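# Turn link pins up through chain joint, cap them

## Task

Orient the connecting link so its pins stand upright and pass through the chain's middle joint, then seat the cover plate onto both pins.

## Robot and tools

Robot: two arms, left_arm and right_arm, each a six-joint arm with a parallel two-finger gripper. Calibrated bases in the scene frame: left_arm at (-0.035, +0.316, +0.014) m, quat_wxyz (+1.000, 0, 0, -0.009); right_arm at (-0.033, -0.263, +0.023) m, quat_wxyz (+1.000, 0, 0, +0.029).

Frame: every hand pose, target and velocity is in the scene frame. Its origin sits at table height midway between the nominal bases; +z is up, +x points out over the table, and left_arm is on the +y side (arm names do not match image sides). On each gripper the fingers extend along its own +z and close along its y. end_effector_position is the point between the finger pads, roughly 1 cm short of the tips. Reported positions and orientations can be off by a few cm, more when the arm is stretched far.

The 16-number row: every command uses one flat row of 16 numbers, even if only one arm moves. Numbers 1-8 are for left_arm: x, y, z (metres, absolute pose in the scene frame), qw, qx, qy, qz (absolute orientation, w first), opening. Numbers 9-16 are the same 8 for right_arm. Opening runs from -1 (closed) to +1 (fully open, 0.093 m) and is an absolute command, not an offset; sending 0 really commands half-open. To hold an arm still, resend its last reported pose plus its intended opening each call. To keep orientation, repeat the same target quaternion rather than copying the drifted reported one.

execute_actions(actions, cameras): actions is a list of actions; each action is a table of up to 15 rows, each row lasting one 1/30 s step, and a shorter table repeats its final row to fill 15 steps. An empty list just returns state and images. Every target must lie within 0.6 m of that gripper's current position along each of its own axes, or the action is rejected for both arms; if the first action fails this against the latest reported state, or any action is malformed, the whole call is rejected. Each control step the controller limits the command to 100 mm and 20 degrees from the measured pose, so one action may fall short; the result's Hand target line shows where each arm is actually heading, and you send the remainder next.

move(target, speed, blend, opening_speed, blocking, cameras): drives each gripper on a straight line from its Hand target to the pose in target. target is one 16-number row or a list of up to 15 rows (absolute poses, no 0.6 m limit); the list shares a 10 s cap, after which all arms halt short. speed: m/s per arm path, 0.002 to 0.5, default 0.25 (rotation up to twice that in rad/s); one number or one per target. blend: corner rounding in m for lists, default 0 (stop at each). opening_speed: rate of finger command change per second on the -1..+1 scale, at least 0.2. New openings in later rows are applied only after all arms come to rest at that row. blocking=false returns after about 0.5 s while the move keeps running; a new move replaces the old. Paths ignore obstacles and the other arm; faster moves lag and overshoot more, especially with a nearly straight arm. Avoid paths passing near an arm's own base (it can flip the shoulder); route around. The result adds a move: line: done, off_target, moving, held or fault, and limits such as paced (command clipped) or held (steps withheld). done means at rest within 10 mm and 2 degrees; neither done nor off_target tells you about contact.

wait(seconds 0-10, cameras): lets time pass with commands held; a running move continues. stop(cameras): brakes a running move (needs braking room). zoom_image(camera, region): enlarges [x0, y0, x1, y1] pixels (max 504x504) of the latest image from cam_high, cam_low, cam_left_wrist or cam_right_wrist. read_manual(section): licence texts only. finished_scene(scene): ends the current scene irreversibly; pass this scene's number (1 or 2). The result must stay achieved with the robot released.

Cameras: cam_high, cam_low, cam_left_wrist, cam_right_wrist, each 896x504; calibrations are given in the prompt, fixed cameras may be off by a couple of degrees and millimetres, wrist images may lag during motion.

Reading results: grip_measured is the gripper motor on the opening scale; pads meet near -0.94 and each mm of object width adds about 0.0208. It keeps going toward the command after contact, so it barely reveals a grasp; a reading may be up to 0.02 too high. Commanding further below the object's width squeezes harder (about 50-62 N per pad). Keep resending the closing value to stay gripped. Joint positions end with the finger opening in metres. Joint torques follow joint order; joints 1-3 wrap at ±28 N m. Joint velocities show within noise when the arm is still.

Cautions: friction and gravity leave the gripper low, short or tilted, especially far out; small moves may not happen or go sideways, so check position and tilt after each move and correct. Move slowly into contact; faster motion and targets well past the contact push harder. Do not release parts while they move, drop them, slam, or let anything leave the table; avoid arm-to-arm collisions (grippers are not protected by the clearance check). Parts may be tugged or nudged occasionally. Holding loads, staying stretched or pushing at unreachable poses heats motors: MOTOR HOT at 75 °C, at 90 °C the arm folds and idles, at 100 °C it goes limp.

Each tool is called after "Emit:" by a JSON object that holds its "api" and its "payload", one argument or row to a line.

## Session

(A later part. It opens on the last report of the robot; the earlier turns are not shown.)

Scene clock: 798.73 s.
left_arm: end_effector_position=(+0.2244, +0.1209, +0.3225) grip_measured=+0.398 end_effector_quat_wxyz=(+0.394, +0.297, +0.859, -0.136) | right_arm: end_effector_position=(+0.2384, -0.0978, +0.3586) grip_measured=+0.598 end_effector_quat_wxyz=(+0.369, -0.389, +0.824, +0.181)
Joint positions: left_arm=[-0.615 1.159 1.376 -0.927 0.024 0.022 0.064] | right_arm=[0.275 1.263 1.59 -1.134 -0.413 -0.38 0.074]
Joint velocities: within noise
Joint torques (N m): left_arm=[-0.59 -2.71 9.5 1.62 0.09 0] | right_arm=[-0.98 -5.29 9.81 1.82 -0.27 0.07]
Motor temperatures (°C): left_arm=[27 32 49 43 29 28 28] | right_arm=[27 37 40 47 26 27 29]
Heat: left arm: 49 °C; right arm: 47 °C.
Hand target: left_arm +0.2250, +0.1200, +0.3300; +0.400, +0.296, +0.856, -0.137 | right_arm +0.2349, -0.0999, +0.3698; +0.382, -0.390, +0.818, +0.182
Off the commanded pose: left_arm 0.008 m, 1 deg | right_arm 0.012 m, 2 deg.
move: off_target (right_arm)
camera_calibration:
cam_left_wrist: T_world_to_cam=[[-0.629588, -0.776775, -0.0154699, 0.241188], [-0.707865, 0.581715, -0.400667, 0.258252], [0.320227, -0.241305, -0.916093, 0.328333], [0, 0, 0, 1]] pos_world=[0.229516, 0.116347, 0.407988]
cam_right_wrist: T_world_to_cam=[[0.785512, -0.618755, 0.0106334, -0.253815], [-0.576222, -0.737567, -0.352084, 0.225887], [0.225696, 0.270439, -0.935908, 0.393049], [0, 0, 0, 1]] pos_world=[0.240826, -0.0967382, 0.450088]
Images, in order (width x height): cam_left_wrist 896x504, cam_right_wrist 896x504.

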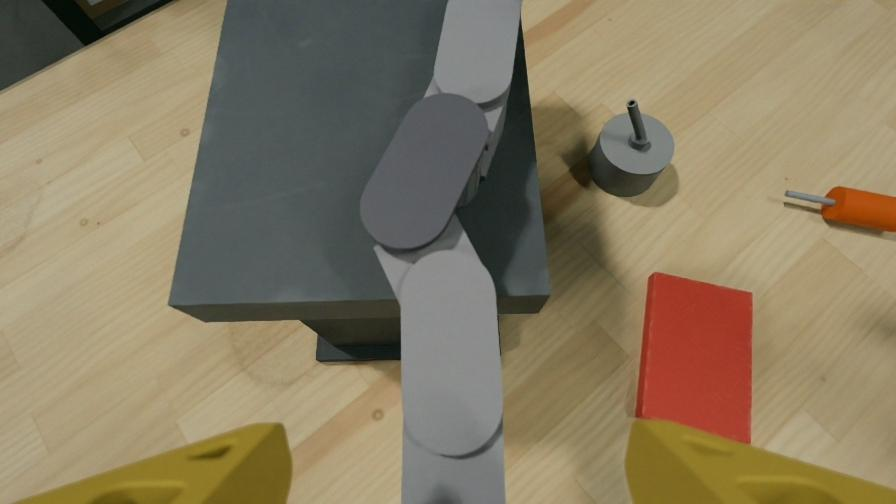

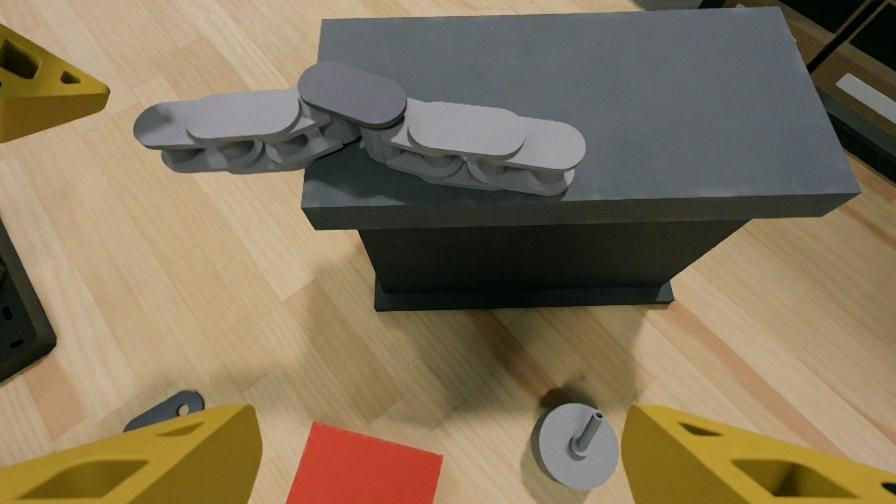

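Emit:
{"api": "zoom_image", "payload": {
  "camera": "cam_left_wrist",
  "region": [300, 60, 560, 320]
}}

Emit:
{"api": "zoom_image", "payload": {
  "camera": "cam_right_wrist",
  "region": [260, 20, 500, 220]
}}

Scaled by 1.938 from the camera's 896x504 image, which has a finer 1280x720 frame.

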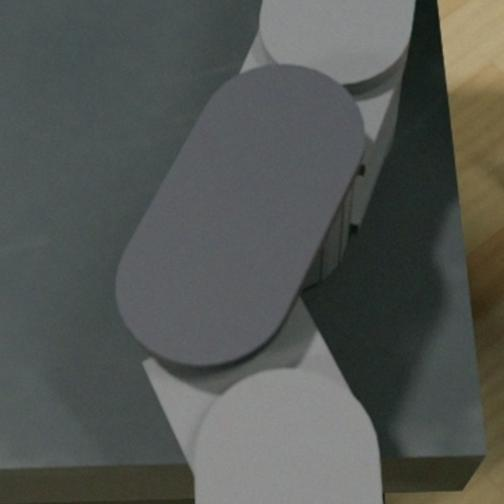

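Scaled by 2.100 from the camera's 896x504 image, which has a finer 1280x720 frame.

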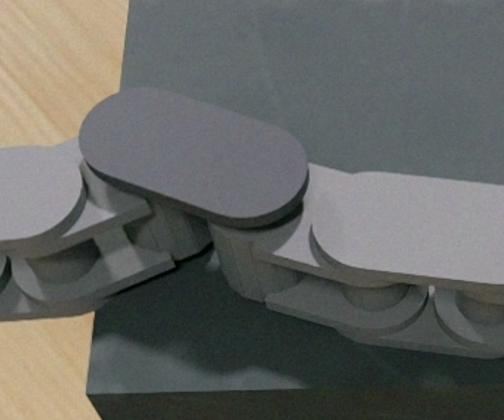

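Emit:
{"api": "move", "payload": {
  "target": [0.288,0.100,0.313,0.3280,0.4758,0.7920,-0.1971,0.2,0.235,-0.10,0.37,0.3814,-0.3902,0.8180,0.1819,0.6],
  "speed": 0.08,
  "cameras": ["cam_left_wrist","cam_right_wrist"]
}}

Scene clock: 864.07 s.
left_arm: end_effector_position=(+0.2861, +0.1005, +0.3050) grip_measured=+0.202 end_effector_quat_wxyz=(+0.320, +0.473, +0.798, -0.194) | right_arm: end_effector_position=(+0.2382, -0.0978, +0.3585) grip_measured=+0.598 end_effector_quat_wxyz=(+0.369, -0.389, +0.824, +0.182)
Joint positions: left_arm=[-0.383 1.534 1.676 -1.07 0.451 0.517 0.055] | right_arm=[0.275 1.263 1.59 -1.135 -0.413 -0.381 0.074]
Joint velocities: within noise
Joint torques (N m): left_arm=[0.24 -5.46 9.57 1.29 0.49 0.09] | right_arm=[-0.98 -5.11 9.94 1.88 -0.23 0.04]
Motor temperatures (°C): left_arm=[27 31 50 40 29 28 27] | right_arm=[27 36 42 43 26 27 29]
Heat: left arm: 50 °C; right arm: 43 °C.
Hand target: left_arm +0.2878, +0.1000, +0.3128; +0.328, +0.476, +0.792, -0.197 | right_arm +0.2349, -0.0999, +0.3698; +0.381, -0.390, +0.818, +0.182
Off the commanded pose: left_arm 0.008 m, 1 deg | right_arm 0.012 m, 2 deg.
move: off_target (right_arm)
camera_calibration:
cam_left_wrist: T_world_to_cam=[[-0.886785, -0.462135, -0.00653155, 0.303107], [-0.43702, 0.843024, -0.313565, 0.176439], [0.150416, -0.275211, -0.949544, 0.349753], [0, 0, 0, 1]] pos_world=[0.29329, 0.0875899, 0.389411]
cam_right_wrist: T_world_to_cam=[[0.785837, -0.618348, 0.0102754, -0.253596], [-0.576048, -0.737923, -0.351622, 0.225526], [0.225007, 0.270398, -0.936086, 0.39321], [0, 0, 0, 1]] pos_world=[0.240724, -0.0967129, 0.449984]
Images, in order (width x height): cam_left_wrist 896x504, cam_right_wrist 896x504.

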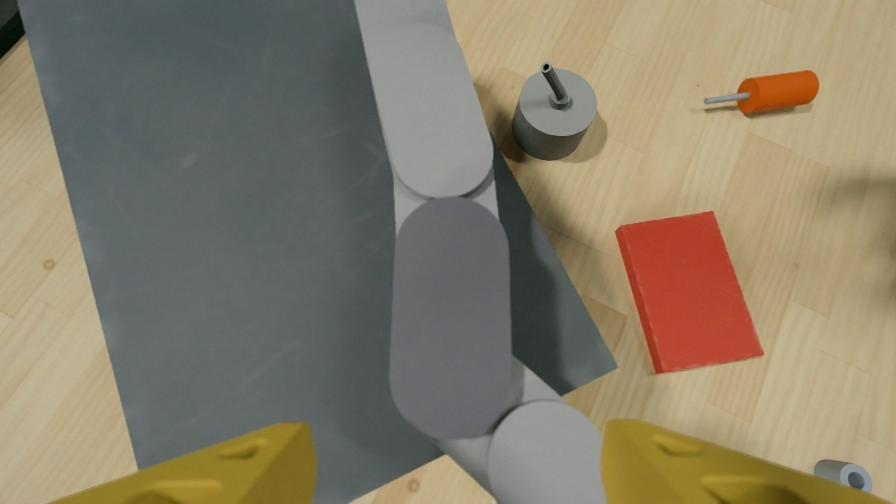

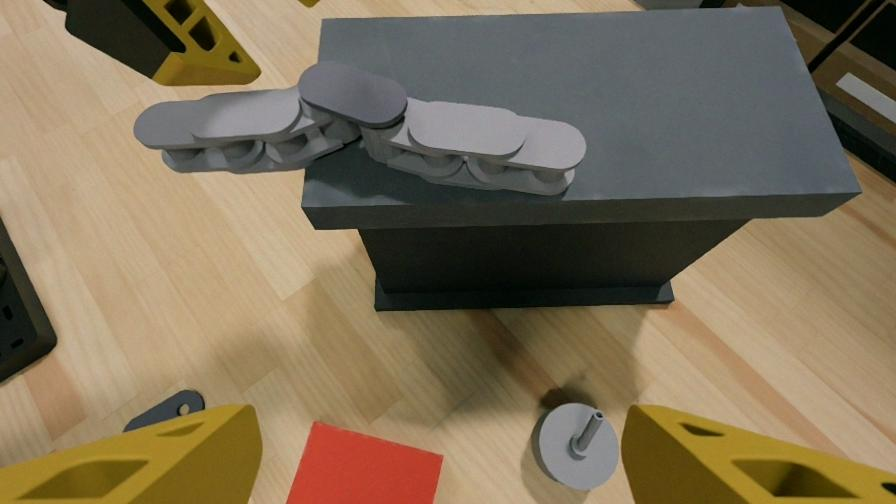

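Emit:
{"api": "move", "payload": {
  "target": [0.3025,0.0755,0.284,0.3280,0.4758,0.7920,-0.1971,0.2,0.235,-0.10,0.37,0.3814,-0.3902,0.8180,0.1819,0.6],
  "speed": 0.05,
  "cameras": ["cam_left_wrist","cam_right_wrist"]
}}

Scene clock: 875.23 s.
left_arm: end_effector_position=(+0.3001, +0.0770, +0.2867) grip_measured=+0.202 end_effector_quat_wxyz=(+0.327, +0.478, +0.790, -0.201) | right_arm: end_effector_position=(+0.2382, -0.0978, +0.3585) grip_measured=+0.598 end_effector_quat_wxyz=(+0.369, -0.389, +0.824, +0.182)
Joint positions: left_arm=[-0.424 1.579 1.628 -0.945 0.447 0.488 0.055] | right_arm=[0.275 1.263 1.59 -1.135 -0.413 -0.381 0.074]
Joint velocities: within noise
Joint torques (N m): left_arm=[-0.98 -6.04 6.91 1.5 0.21 -0.08] | right_arm=[-0.85 -5.18 9.62 1.81 -0.18 0.05]
Motor temperatures (°C): left_arm=[27 32 51 40 29 28 27] | right_arm=[27 36 43 43 26 27 29]
Heat: left arm: 51 °C; right arm: 43 °C.
Hand target: left_arm +0.3024, +0.0756, +0.2839; +0.328, +0.476, +0.792, -0.197 | right_arm +0.2349, -0.0999, +0.3698; +0.382, -0.390, +0.818, +0.182
Off the commanded pose: left_arm 0.004 m, 1 deg | right_arm 0.012 m, 2 deg.
move: off_target (right_arm)
camera_calibration:
cam_left_wrist: T_world_to_cam=[[-0.89504, -0.445916, -0.00792442, 0.306219], [-0.417903, 0.844751, -0.334295, 0.196686], [0.155762, -0.295896, -0.942435, 0.321768], [0, 0, 0, 1]] pos_world=[0.306154, 0.0656073, 0.371424]
cam_right_wrist: T_world_to_cam=[[0.785837, -0.618348, 0.0102754, -0.253596], [-0.576048, -0.737923, -0.351622, 0.225526], [0.225007, 0.270398, -0.936086, 0.39321], [0, 0, 0, 1]] pos_world=[0.240724, -0.0967129, 0.449984]
Images, in order (width x height): cam_left_wrist 896x504, cam_right_wrist 896x504.

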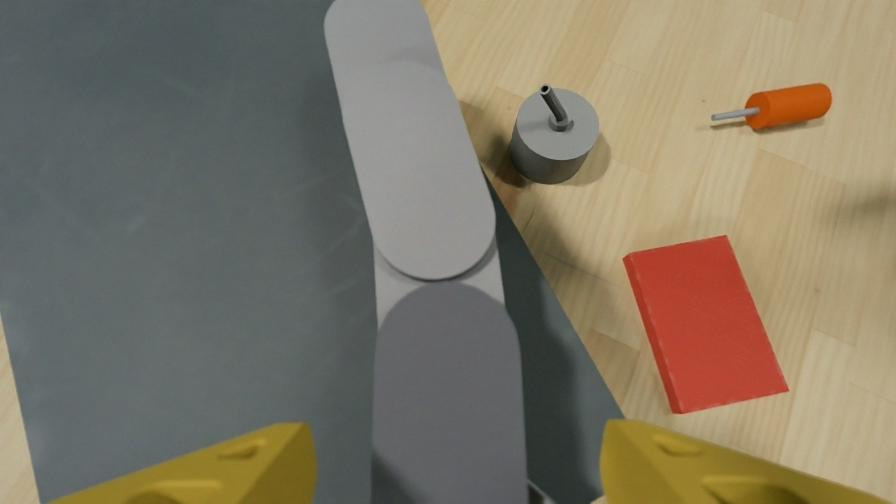

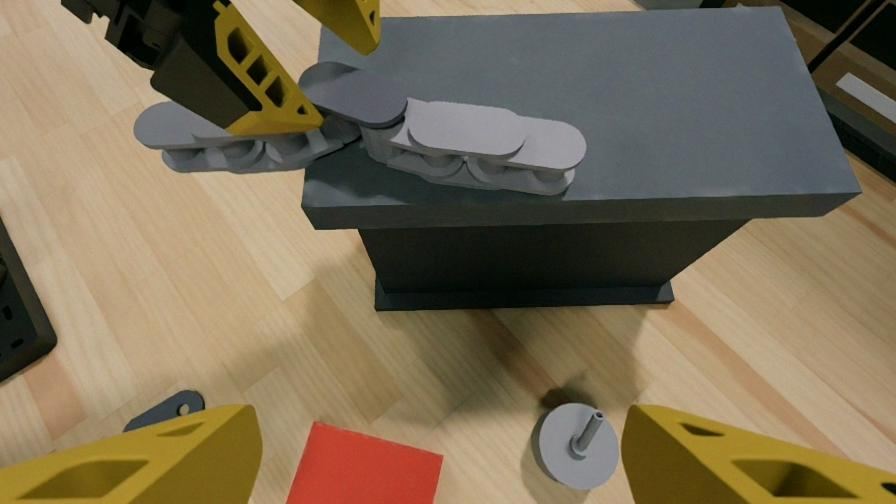

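Emit:
{"api": "move", "payload": {
  "target": [0.3119,0.0650,0.271,0.3280,0.4758,0.7920,-0.1971,0.2,0.235,-0.10,0.37,0.3814,-0.3902,0.8180,0.1819,0.6],
  "speed": 0.04,
  "cameras": ["cam_left_wrist","cam_right_wrist"]
}}

Emit:
{"api": "zoom_image", "payload": {
  "camera": "cam_right_wrist",
  "region": [200, 0, 440, 200]
}}

Scene clock: 888.03 s.
left_arm: end_effector_position=(+0.3097, +0.0667, +0.2739) grip_measured=+0.202 end_effector_quat_wxyz=(+0.327, +0.478, +0.790, -0.201) | right_arm: end_effector_position=(+0.2382, -0.0978, +0.3585) grip_measured=+0.598 end_effector_quat_wxyz=(+0.369, -0.389, +0.824, +0.182)
Joint positions: left_arm=[-0.441 1.615 1.61 -0.886 0.436 0.474 0.055] | right_arm=[0.275 1.263 1.59 -1.135 -0.413 -0.381 0.074]
Joint velocities: within noise
Joint torques (N m): left_arm=[-1.01 -6.46 6.95 1.48 0.22 -0.07] | right_arm=[-0.87 -5.08 10.02 1.86 -0.17 0.04]
Motor temperatures (°C): left_arm=[27 33 50 41 29 28 27] | right_arm=[27 36 43 43 26 27 29]
Heat: left arm: 50 °C; right arm: 43 °C.
Hand target: left_arm +0.3118, +0.0650, +0.2710; +0.328, +0.476, +0.792, -0.197 | right_arm +0.2349, -0.0999, +0.3698; +0.382, -0.390, +0.818, +0.182
Off the commanded pose: left_arm 0.004 m, 1 deg | right_arm 0.012 m, 2 deg.
move: off_target (right_arm)
camera_calibration:
cam_left_wrist: T_world_to_cam=[[-0.89493, -0.446126, -0.00846032, 0.310229], [-0.417917, 0.844685, -0.334444, 0.205224], [0.156351, -0.295769, -0.942378, 0.304993], [0, 0, 0, 1]] pos_world=[0.315714, 0.055259, 0.35868]
cam_right_wrist: T_world_to_cam=[[0.785837, -0.618348, 0.0102754, -0.253596], [-0.576048, -0.737923, -0.351622, 0.225526], [0.225007, 0.270398, -0.936086, 0.39321], [0, 0, 0, 1]] pos_world=[0.240724, -0.0967129, 0.449984]
Images, in order (width x height): cam_left_wrist 896x504, cam_right_wrist 896x504.

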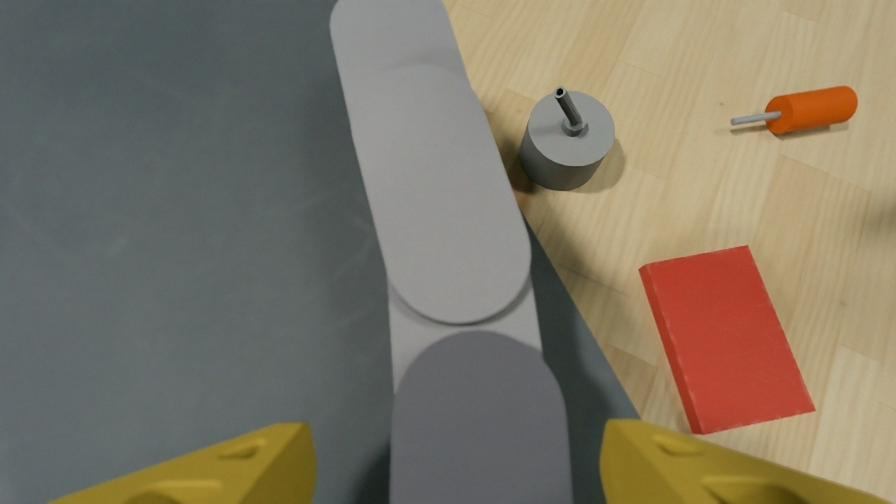

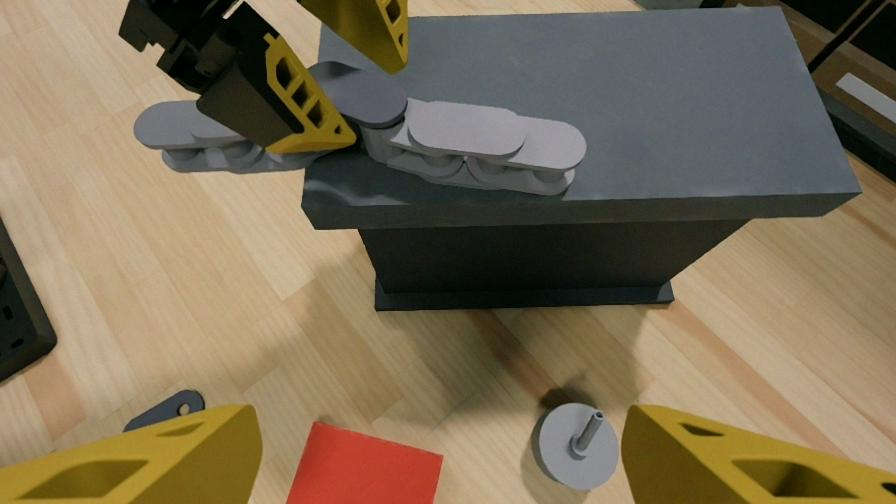

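Scaled by 2.100 from the camera's 896x504 image, which has a finer 1280x720 frame.

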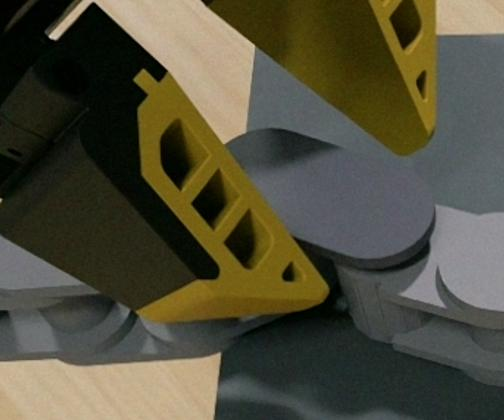

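Emit:
{"api": "move", "payload": {
  "target": [0.3083,0.0632,0.270,0.3280,0.4758,0.7920,-0.1971,0.2,0.235,-0.10,0.37,0.3814,-0.3902,0.8180,0.1819,0.6],
  "speed": 0.04,
  "cameras": ["cam_left_wrist"]
}}

Scene clock: 901.20 s.
left_arm: end_effector_position=(+0.3076, +0.0641, +0.2692) grip_measured=+0.202 end_effector_quat_wxyz=(+0.323, +0.478, +0.791, -0.202) | right_arm: end_effector_position=(+0.2382, -0.0978, +0.3585) grip_measured=+0.598 end_effector_quat_wxyz=(+0.369, -0.389, +0.824, +0.182)
Joint positions: left_arm=[-0.451 1.615 1.596 -0.877 0.43 0.466 0.055] | right_arm=[0.275 1.263 1.59 -1.135 -0.413 -0.381 0.074]
Joint velocities: within noise
Joint torques (N m): left_arm=[-0.98 -7.36 6.89 1.51 0.18 -0.06] | right_arm=[-1.05 -5.16 9.92 1.88 -0.23 0.07]
Motor temperatures (°C): left_arm=[27 34 49 40 29 28 27] | right_arm=[27 36 43 43 26 27 29]
Heat: left arm: 49 °C; right arm: 43 °C.
Hand target: left_arm +0.3083, +0.0632, +0.2701; +0.328, +0.476, +0.792, -0.197 | right_arm +0.2349, -0.0999, +0.3698; +0.382, -0.390, +0.818, +0.182
Off the commanded pose: left_arm 0.001 m, 1 deg | right_arm 0.012 m, 2 deg.
move: off_target (right_arm)
camera_calibration:
cam_left_wrist: T_world_to_cam=[[-0.895275, -0.445506, -0.00268484, 0.305656], [-0.420171, 0.846334, -0.327376, 0.203667], [0.148121, -0.291964, -0.94489, 0.303037], [0, 0, 0, 1]] pos_world=[0.314335, 0.0522766, 0.353833]
Images, in order (width x height): cam_left_wrist 896x504.

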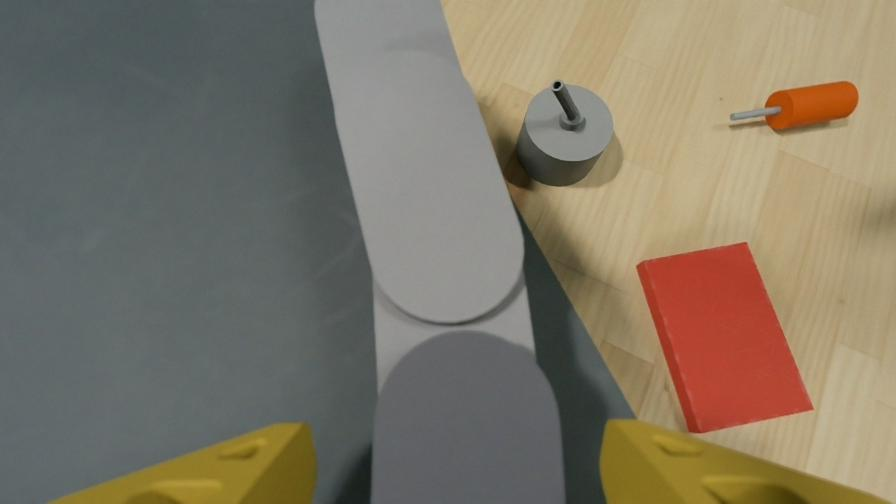

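Emit:
{"api": "move", "payload": {
  "target": [
    [0.3067,0.0624,0.275,0.3280,0.4758,0.7920,-0.1971,0.0,0.235,-0.10,0.37,0.3814,-0.3902,0.8180,0.1819,0.6],
    [0.3067,0.0624,0.275,0.3280,0.4758,0.7920,-0.1971,-0.5,0.235,-0.10,0.37,0.3814,-0.3902,0.8180,0.1819,0.6]
  ],
  "speed": 0.04,
  "opening_speed": 0.5,
  "cameras": ["cam_left_wrist","cam_right_wrist"]
}}

Emit:
{"api": "zoom_image", "payload": {
  "camera": "cam_right_wrist",
  "region": [200, 0, 440, 200]
}}

Scene clock: 912.30 s.
left_arm: end_effector_position=(+0.3075, +0.0631, +0.2691) grip_measured=-0.476 end_effector_quat_wxyz=(+0.323, +0.476, +0.793, -0.201) | right_arm: end_effector_position=(+0.2382, -0.0978, +0.3585) grip_measured=+0.598 end_effector_quat_wxyz=(+0.369, -0.389, +0.824, +0.182)
Joint positions: left_arm=[-0.455 1.615 1.595 -0.875 0.425 0.459 0.022] | right_arm=[0.275 1.263 1.59 -1.135 -0.413 -0.381 0.074]
Joint velocities: within noise
Joint torques (N m): left_arm=[-0.96 -7.32 8.64 1.33 0.21 -0.05] | right_arm=[-0.99 -5.19 9.8 1.84 -0.22 0.03]
Motor temperatures (°C): left_arm=[27 36 49 40 29 28 27] | right_arm=[27 36 43 42 26 27 29]
Heat: left arm: 49 °C; right arm: 43 °C.
Hand target: left_arm +0.3067, +0.0625, +0.2750; +0.328, +0.476, +0.792, -0.197 | right_arm +0.2349, -0.0999, +0.3698; +0.382, -0.390, +0.818, +0.182
Off the commanded pose: left_arm 0.006 m, 1 deg | right_arm 0.012 m, 2 deg.
move: off_target (right_arm)
camera_calibration:
cam_left_wrist: T_world_to_cam=[[-0.893236, -0.449584, -0.0020244, 0.30457], [-0.424308, 0.844487, -0.326809, 0.205694], [0.148638, -0.291058, -0.945088, 0.302538], [0, 0, 0, 1]] pos_world=[0.314362, 0.0512801, 0.353764]
cam_right_wrist: T_world_to_cam=[[0.785837, -0.618348, 0.0102754, -0.253596], [-0.576048, -0.737923, -0.351622, 0.225526], [0.225007, 0.270398, -0.936086, 0.39321], [0, 0, 0, 1]] pos_world=[0.240724, -0.0967129, 0.449984]
Images, in order (width x height): cam_left_wrist 896x504, cam_right_wrist 896x504.

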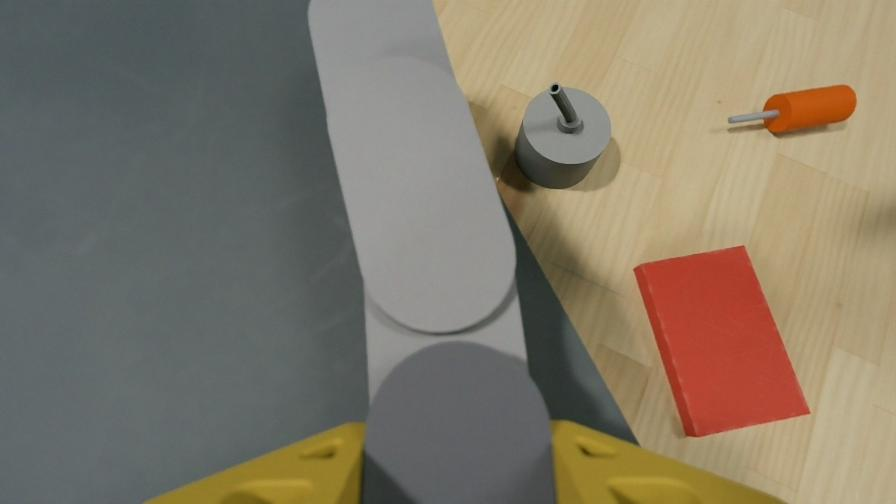

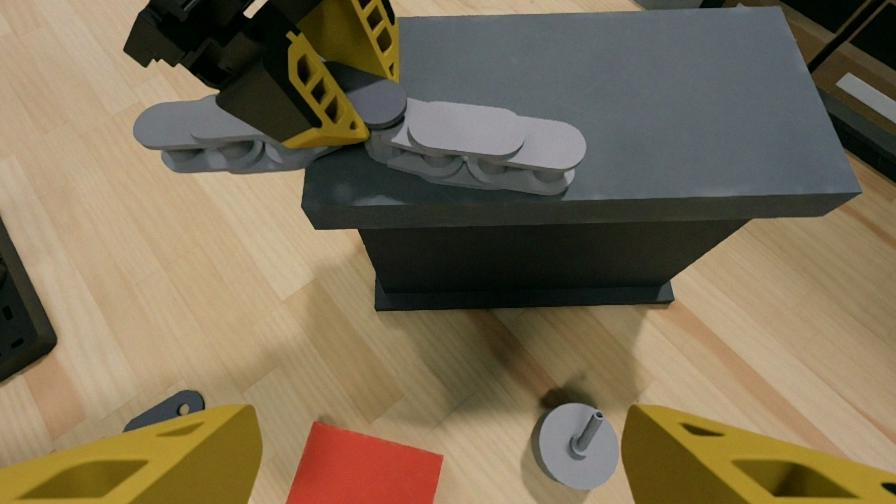

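Scaled by 2.100 from the camera's 896x504 image, which has a finer 1280x720 frame.

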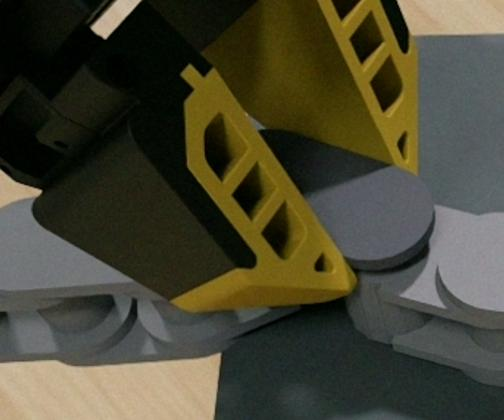

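Emit:
{"api": "move", "payload": {
  "target": [0.3215,0.0475,0.276,0.3280,0.4758,0.7920,-0.1971,-0.5,0.235,-0.10,0.37,0.3814,-0.3902,0.8180,0.1819,0.6],
  "speed": 0.04,
  "cameras": ["cam_left_wrist","cam_right_wrist"]
}}

Scene clock: 921.43 s.
left_arm: end_effector_position=(+0.3135, +0.0519, +0.2690) grip_measured=-0.476 end_effector_quat_wxyz=(+0.313, +0.478, +0.795, -0.204) | right_arm: end_effector_position=(+0.2382, -0.0978, +0.3585) grip_measured=+0.598 end_effector_quat_wxyz=(+0.369, -0.389, +0.824, +0.182)
Joint positions: left_arm=[-0.473 1.671 1.665 -0.903 0.42 0.445 0.022] | right_arm=[0.275 1.263 1.59 -1.135 -0.413 -0.381 0.074]
Joint velocities: within noise
Joint torques (N m): left_arm=[-1.06 -6.12 9.94 1.53 0.15 -0.08] | right_arm=[-0.88 -5.11 9.77 1.88 -0.25 0.03]
Motor temperatures (°C): left_arm=[27 36 50 40 29 28 28] | right_arm=[27 36 44 42 26 27 29]
Heat: left arm: 50 °C; right arm: 44 °C.
Hand target: left_arm +0.3212, +0.0476, +0.2760; +0.328, +0.476, +0.792, -0.197 | right_arm +0.2349, -0.0999, +0.3698; +0.382, -0.390, +0.818, +0.182
Off the commanded pose: left_arm 0.011 m, 2 deg | right_arm 0.012 m, 2 deg.
move: off_target (left_arm, right_arm)
camera_calibration:
cam_left_wrist: T_world_to_cam=[[-0.895776, -0.444319, 0.0128935, 0.301414], [-0.425552, 0.848839, -0.313653, 0.214223], [0.128417, -0.286449, -0.94945, 0.305603], [0, 0, 0, 1]] pos_world=[0.321918, 0.039623, 0.35346]
cam_right_wrist: T_world_to_cam=[[0.785837, -0.618348, 0.0102754, -0.253596], [-0.576048, -0.737923, -0.351622, 0.225526], [0.225007, 0.270398, -0.936086, 0.39321], [0, 0, 0, 1]] pos_world=[0.240724, -0.0967129, 0.449984]
Images, in order (width x height): cam_left_wrist 896x504, cam_right_wrist 896x504.

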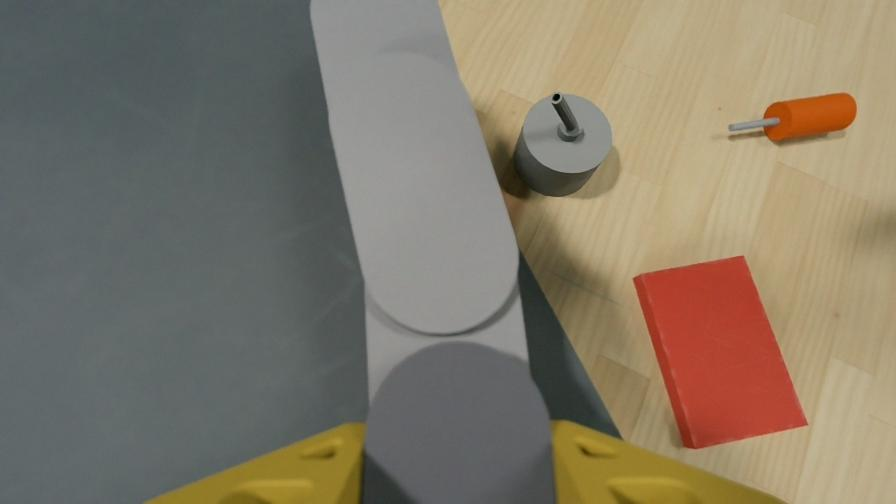

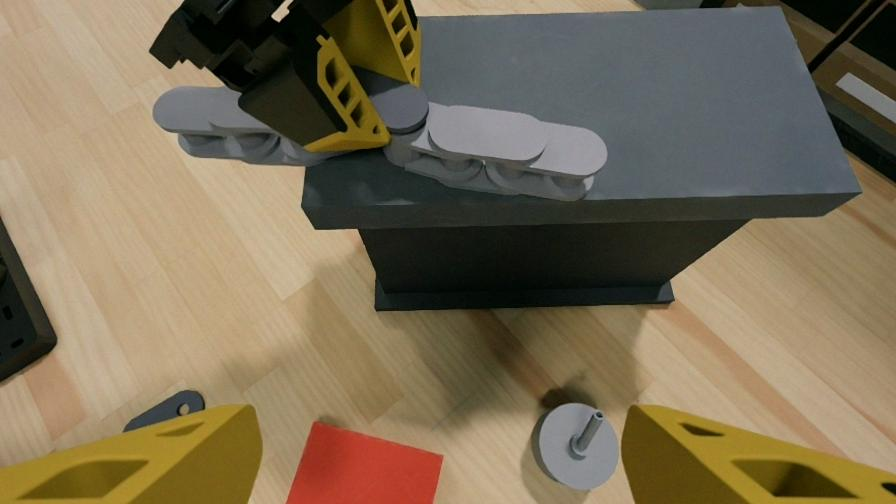

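Emit:
{"api": "move", "payload": {
  "target": [0.343,0.0430,0.278,0.3280,0.4758,0.7920,-0.1971,-0.5,0.235,-0.10,0.37,0.3814,-0.3902,0.8180,0.1819,0.6],
  "speed": 0.04,
  "cameras": ["cam_left_wrist","cam_right_wrist"]
}}

Scene clock: 945.30 s.
left_arm: end_effector_position=(+0.3331, +0.0434, +0.2698) grip_measured=-0.476 end_effector_quat_wxyz=(+0.311, +0.476, +0.797, -0.204) | right_arm: end_effector_position=(+0.2382, -0.0978, +0.3585) grip_measured=+0.598 end_effector_quat_wxyz=(+0.369, -0.389, +0.824, +0.182)
Joint positions: left_arm=[-0.469 1.761 1.776 -0.93 0.42 0.445 0.022] | right_arm=[0.275 1.263 1.59 -1.135 -0.413 -0.381 0.074]
Joint velocities: within noise
Joint torques (N m): left_arm=[0.24 -7.06 9.99 1.53 0.25 0.08] | right_arm=[-1.03 -5.2 9.96 1.89 -0.18 0.04]
Motor temperatures (°C): left_arm=[27 36 53 39 29 28 28] | right_arm=[27 36 44 42 26 27 29]
Heat: left arm: 53 °C; right arm: 44 °C.
Hand target: left_arm +0.3426, +0.0432, +0.2781; +0.328, +0.476, +0.792, -0.197 | right_arm +0.2349, -0.0999, +0.3698; +0.382, -0.390, +0.818, +0.182
Off the commanded pose: left_arm 0.013 m, 2 deg | right_arm 0.012 m, 2 deg.
move: off_target (left_arm, right_arm)
camera_calibration:
cam_left_wrist: T_world_to_cam=[[-0.893729, -0.44827, 0.0174079, 0.313426], [-0.431289, 0.847899, -0.308312, 0.230492], [0.123447, -0.283055, -0.951126, 0.303321], [0, 0, 0, 1]] pos_world=[0.342082, 0.0309223, 0.354104]
cam_right_wrist: T_world_to_cam=[[0.785837, -0.618348, 0.0102754, -0.253596], [-0.576048, -0.737923, -0.351622, 0.225526], [0.225007, 0.270398, -0.936086, 0.39321], [0, 0, 0, 1]] pos_world=[0.240724, -0.0967129, 0.449984]
Images, in order (width x height): cam_left_wrist 896x504, cam_right_wrist 896x504.

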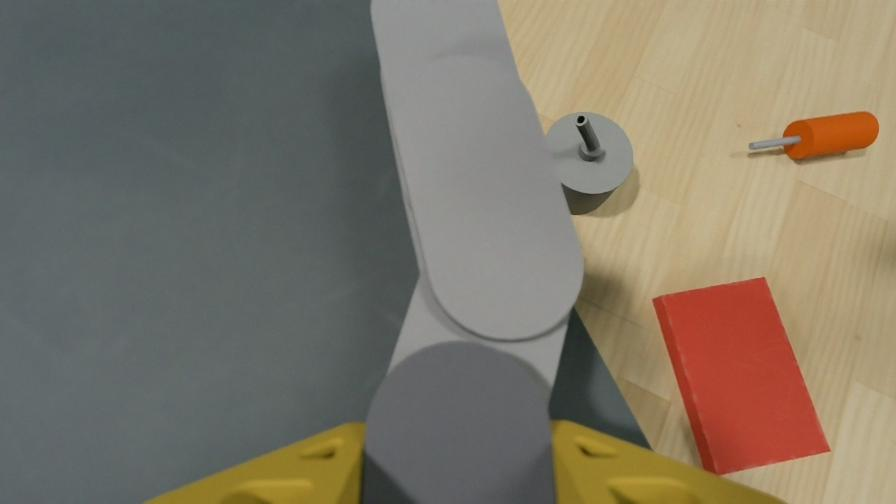

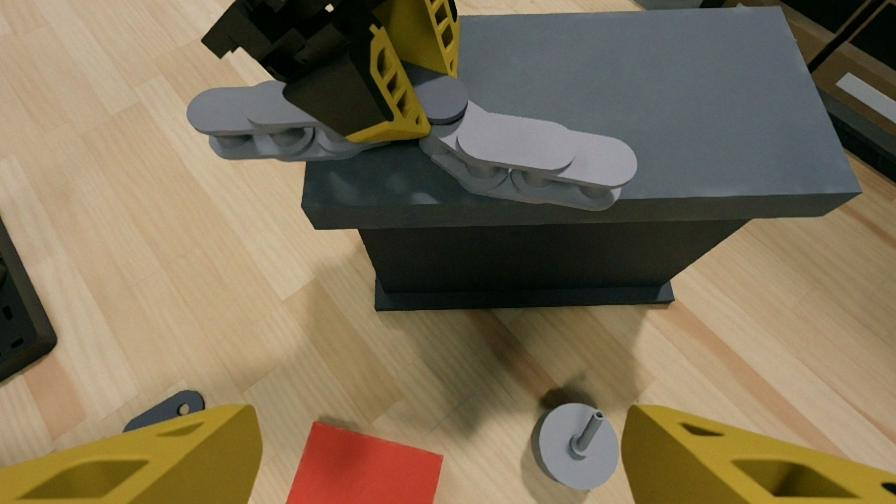

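Emit:
{"api": "move", "payload": {
  "target": [0.360,0.0560,0.279,0.3280,0.4758,0.7920,-0.1971,-0.5,0.235,-0.10,0.37,0.3814,-0.3902,0.8180,0.1819,0.6],
  "speed": 0.04,
  "cameras": ["cam_left_wrist","cam_right_wrist"]
}}

Scene clock: 957.37 s.
left_arm: end_effector_position=(+0.3508, +0.0544, +0.2704) grip_measured=-0.476 end_effector_quat_wxyz=(+0.312, +0.475, +0.797, -0.203) | right_arm: end_effector_position=(+0.2382, -0.0978, +0.3585) grip_measured=+0.598 end_effector_quat_wxyz=(+0.369, -0.389, +0.824, +0.182)
Joint positions: left_arm=[-0.422 1.81 1.841 -0.962 0.447 0.486 0.022] | right_arm=[0.275 1.263 1.59 -1.135 -0.413 -0.381 0.074]
Joint velocities: within noise
Joint torques (N m): left_arm=[0.69 -7.6 10 1.44 0.31 0.1] | right_arm=[-0.83 -5.08 9.78 1.82 -0.19 0.05]
Motor temperatures (°C): left_arm=[27 36 56 39 29 28 29] | right_arm=[27 36 44 42 26 27 29]
Heat: left arm: 56 °C; right arm: 44 °C.
Hand target: left_arm +0.3597, +0.0562, +0.2789; +0.328, +0.476, +0.792, -0.197 | right_arm +0.2349, -0.0999, +0.3698; +0.382, -0.390, +0.818, +0.182
Off the commanded pose: left_arm 0.013 m, 2 deg | right_arm 0.012 m, 2 deg.
move: off_target (left_arm, right_arm)
camera_calibration:
cam_left_wrist: T_world_to_cam=[[-0.892976, -0.449849, 0.0151604, 0.334605], [-0.432039, 0.847204, -0.309173, 0.229608], [0.126237, -0.282634, -0.950885, 0.303699], [0, 0, 0, 1]] pos_world=[0.359656, 0.0418324, 0.354699]
cam_right_wrist: T_world_to_cam=[[0.785837, -0.618348, 0.0102754, -0.253596], [-0.576048, -0.737923, -0.351622, 0.225526], [0.225007, 0.270398, -0.936086, 0.39321], [0, 0, 0, 1]] pos_world=[0.240724, -0.0967129, 0.449984]
Images, in order (width x height): cam_left_wrist 896x504, cam_right_wrist 896x504.

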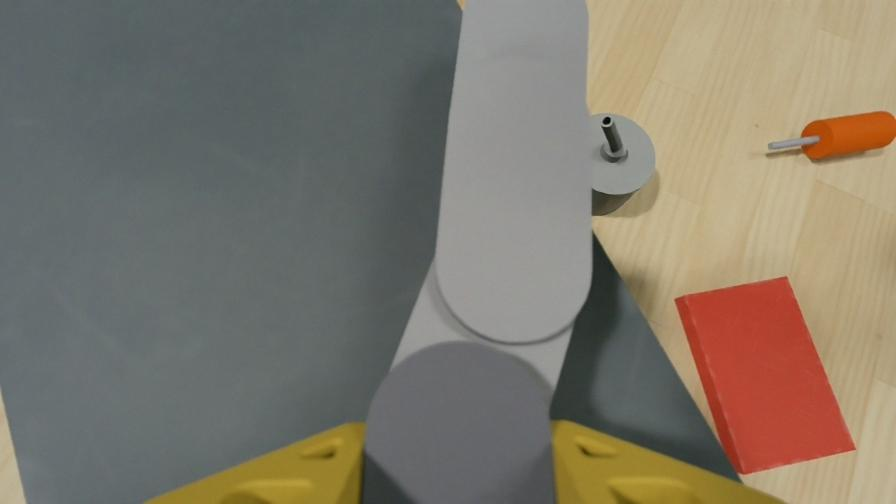

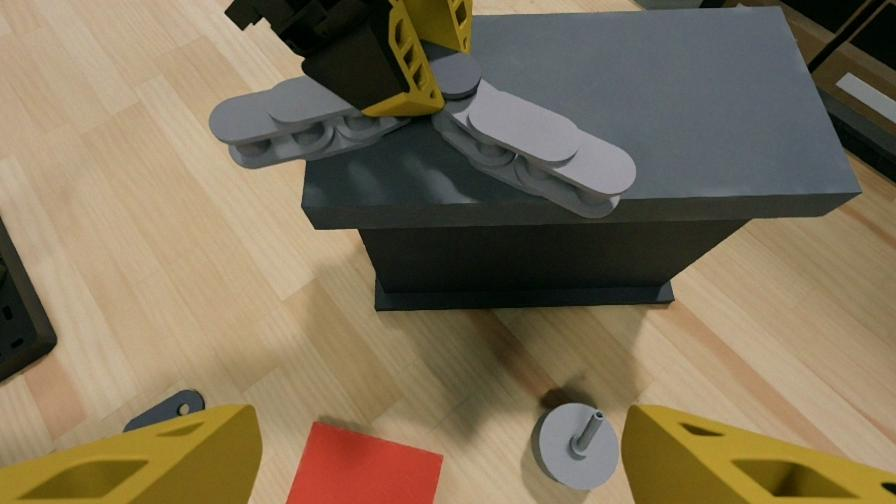

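Emit:
{"api": "move", "payload": {
  "target": [0.382,0.0580,0.280,0.3280,0.4758,0.7920,-0.1971,-0.5,0.235,-0.10,0.37,0.3814,-0.3902,0.8180,0.1819,0.6],
  "speed": 0.04,
  "cameras": ["cam_left_wrist","cam_right_wrist"]
}}

Emit:
{"api": "zoom_image", "payload": {
  "camera": "cam_right_wrist",
  "region": [200, 0, 680, 270]
}}

Scene clock: 970.17 s.
left_arm: end_effector_position=(+0.3721, +0.0561, +0.2716) grip_measured=-0.476 end_effector_quat_wxyz=(+0.310, +0.475, +0.798, -0.204) | right_arm: end_effector_position=(+0.2382, -0.0978, +0.3585) grip_measured=+0.598 end_effector_quat_wxyz=(+0.369, -0.389, +0.824, +0.182)
Joint positions: left_arm=[-0.394 1.898 1.965 -1.011 0.465 0.511 0.022] | right_arm=[0.275 1.263 1.59 -1.135 -0.413 -0.381 0.074]
Joint velocities: within noise
Joint torques (N m): left_arm=[0.7 -8.1 9.91 1.47 0.33 0.11] | right_arm=[-0.73 -5.07 9.83 1.85 -0.19 0.01]
Motor temperatures (°C): left_arm=[27 37 54 40 29 28 29] | right_arm=[27 36 44 42 26 27 29]
Heat: left arm: 54 °C; right arm: 44 °C.
Hand target: left_arm +0.3816, +0.0583, +0.2801; +0.328, +0.476, +0.792, -0.197 | right_arm +0.2349, -0.0999, +0.3698; +0.382, -0.390, +0.818, +0.182
Off the commanded pose: left_arm 0.013 m, 2 deg | right_arm 0.012 m, 2 deg.
move: off_target (left_arm, right_arm)
camera_calibration:
cam_left_wrist: T_world_to_cam=[[-0.893273, -0.449177, 0.01742, 0.353865], [-0.432237, 0.847652, -0.307662, 0.237341], [0.123429, -0.282356, -0.951336, 0.303867], [0, 0, 0, 1]] pos_world=[0.38118, 0.0435646, 0.355936]
cam_right_wrist: T_world_to_cam=[[0.785837, -0.618348, 0.0102754, -0.253596], [-0.576048, -0.737923, -0.351622, 0.225526], [0.225007, 0.270398, -0.936086, 0.39321], [0, 0, 0, 1]] pos_world=[0.240724, -0.0967129, 0.449984]
Images, in order (width x height): cam_left_wrist 896x504, cam_right_wrist 896x504.

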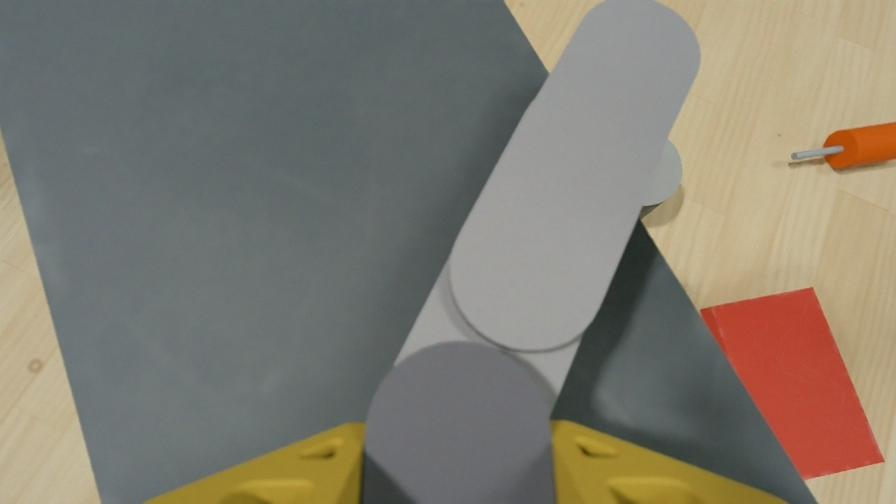

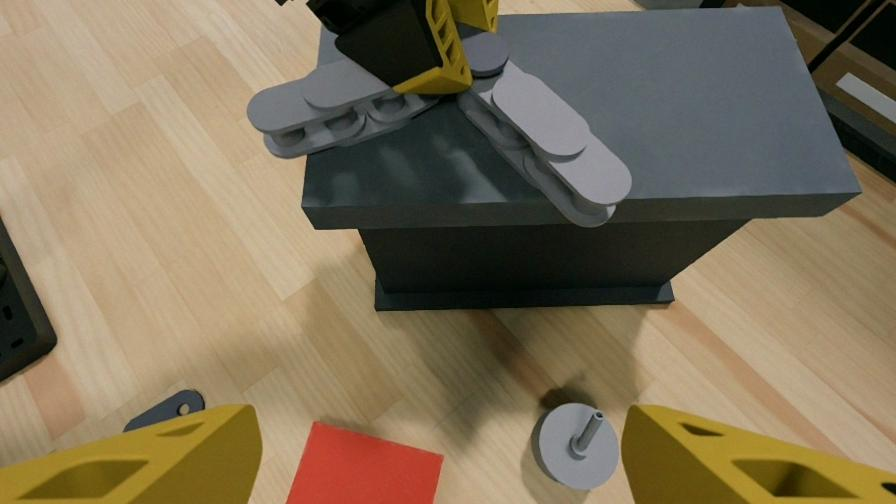

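Scaled by 1.050 from the camera's 896x504 image, which has a finer 1280x720 frame.

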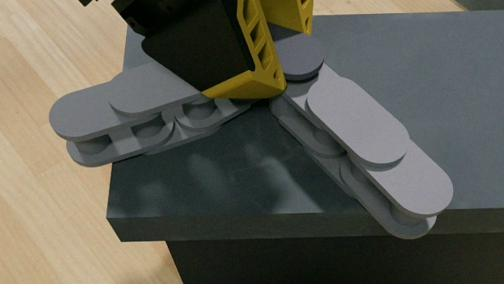

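Emit:
{"api": "move", "payload": {
  "target": [0.382,0.0580,0.312,0.3280,0.4758,0.7920,-0.1971,-0.5,0.235,-0.10,0.37,0.3814,-0.3902,0.8180,0.1819,0.6],
  "speed": 0.04,
  "cameras": ["cam_left_wrist","cam_right_wrist"]
}}

Emit:
{"api": "zoom_image", "payload": {
  "camera": "cam_right_wrist",
  "region": [240, 0, 640, 230]
}}

Scene clock: 987.87 s.
left_arm: end_effector_position=(+0.3769, +0.0562, +0.3025) grip_measured=-0.476 end_effector_quat_wxyz=(+0.313, +0.474, +0.797, -0.203) | right_arm: end_effector_position=(+0.2382, -0.0978, +0.3585) grip_measured=+0.598 end_effector_quat_wxyz=(+0.369, -0.389, +0.824, +0.182)
Joint positions: left_arm=[-0.389 1.973 2.199 -1.166 0.465 0.512 0.022] | right_arm=[0.275 1.263 1.59 -1.135 -0.413 -0.381 0.074]
Joint velocities: within noise
Joint torques (N m): left_arm=[0.28 -8.87 9.62 1.39 0.33 0.1] | right_arm=[-0.96 -5.05 9.84 1.84 -0.24 0.03]
Motor temperatures (°C): left_arm=[27 37 54 39 29 28 29] | right_arm=[27 35 44 42 26 27 29]
Heat: left arm: 54 °C; right arm: 44 °C.
Hand target: left_arm +0.3818, +0.0581, +0.3120; +0.328, +0.476, +0.792, -0.197 | right_arm +0.2349, -0.0999, +0.3698; +0.382, -0.390, +0.818, +0.182
Off the commanded pose: left_arm 0.011 m, 2 deg | right_arm 0.012 m, 2 deg.
move: off_target (left_arm, right_arm)
camera_calibration:
cam_left_wrist: T_world_to_cam=[[-0.891831, -0.452161, 0.0137014, 0.358438], [-0.433571, 0.845738, -0.311035, 0.250475], [0.12905, -0.283331, -0.9503, 0.330281], [0, 0, 0, 1]] pos_world=[0.385642, 0.043814, 0.386861]
cam_right_wrist: T_world_to_cam=[[0.785837, -0.618348, 0.0102754, -0.253596], [-0.576048, -0.737923, -0.351622, 0.225526], [0.225007, 0.270398, -0.936086, 0.39321], [0, 0, 0, 1]] pos_world=[0.240724, -0.0967129, 0.449984]
Images, in order (width x height): cam_left_wrist 896x504, cam_right_wrist 896x504.

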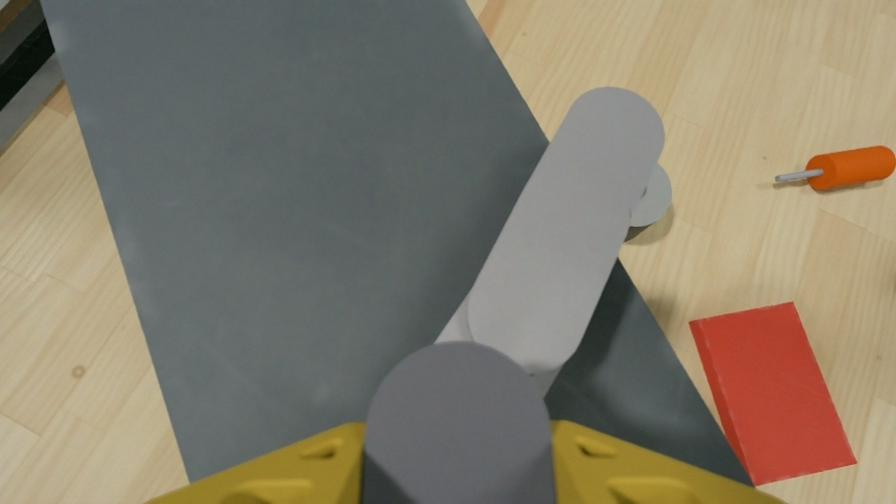

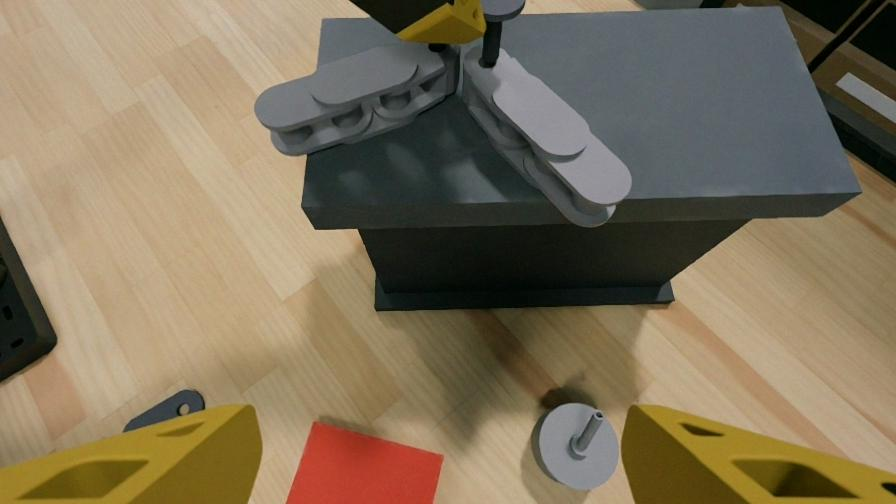

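Scaled by 1.260 from the camera's 896x504 image, which has a finer 1280x720 frame.

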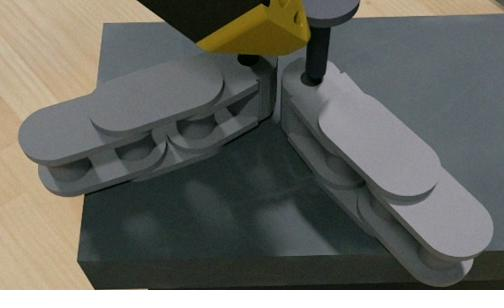

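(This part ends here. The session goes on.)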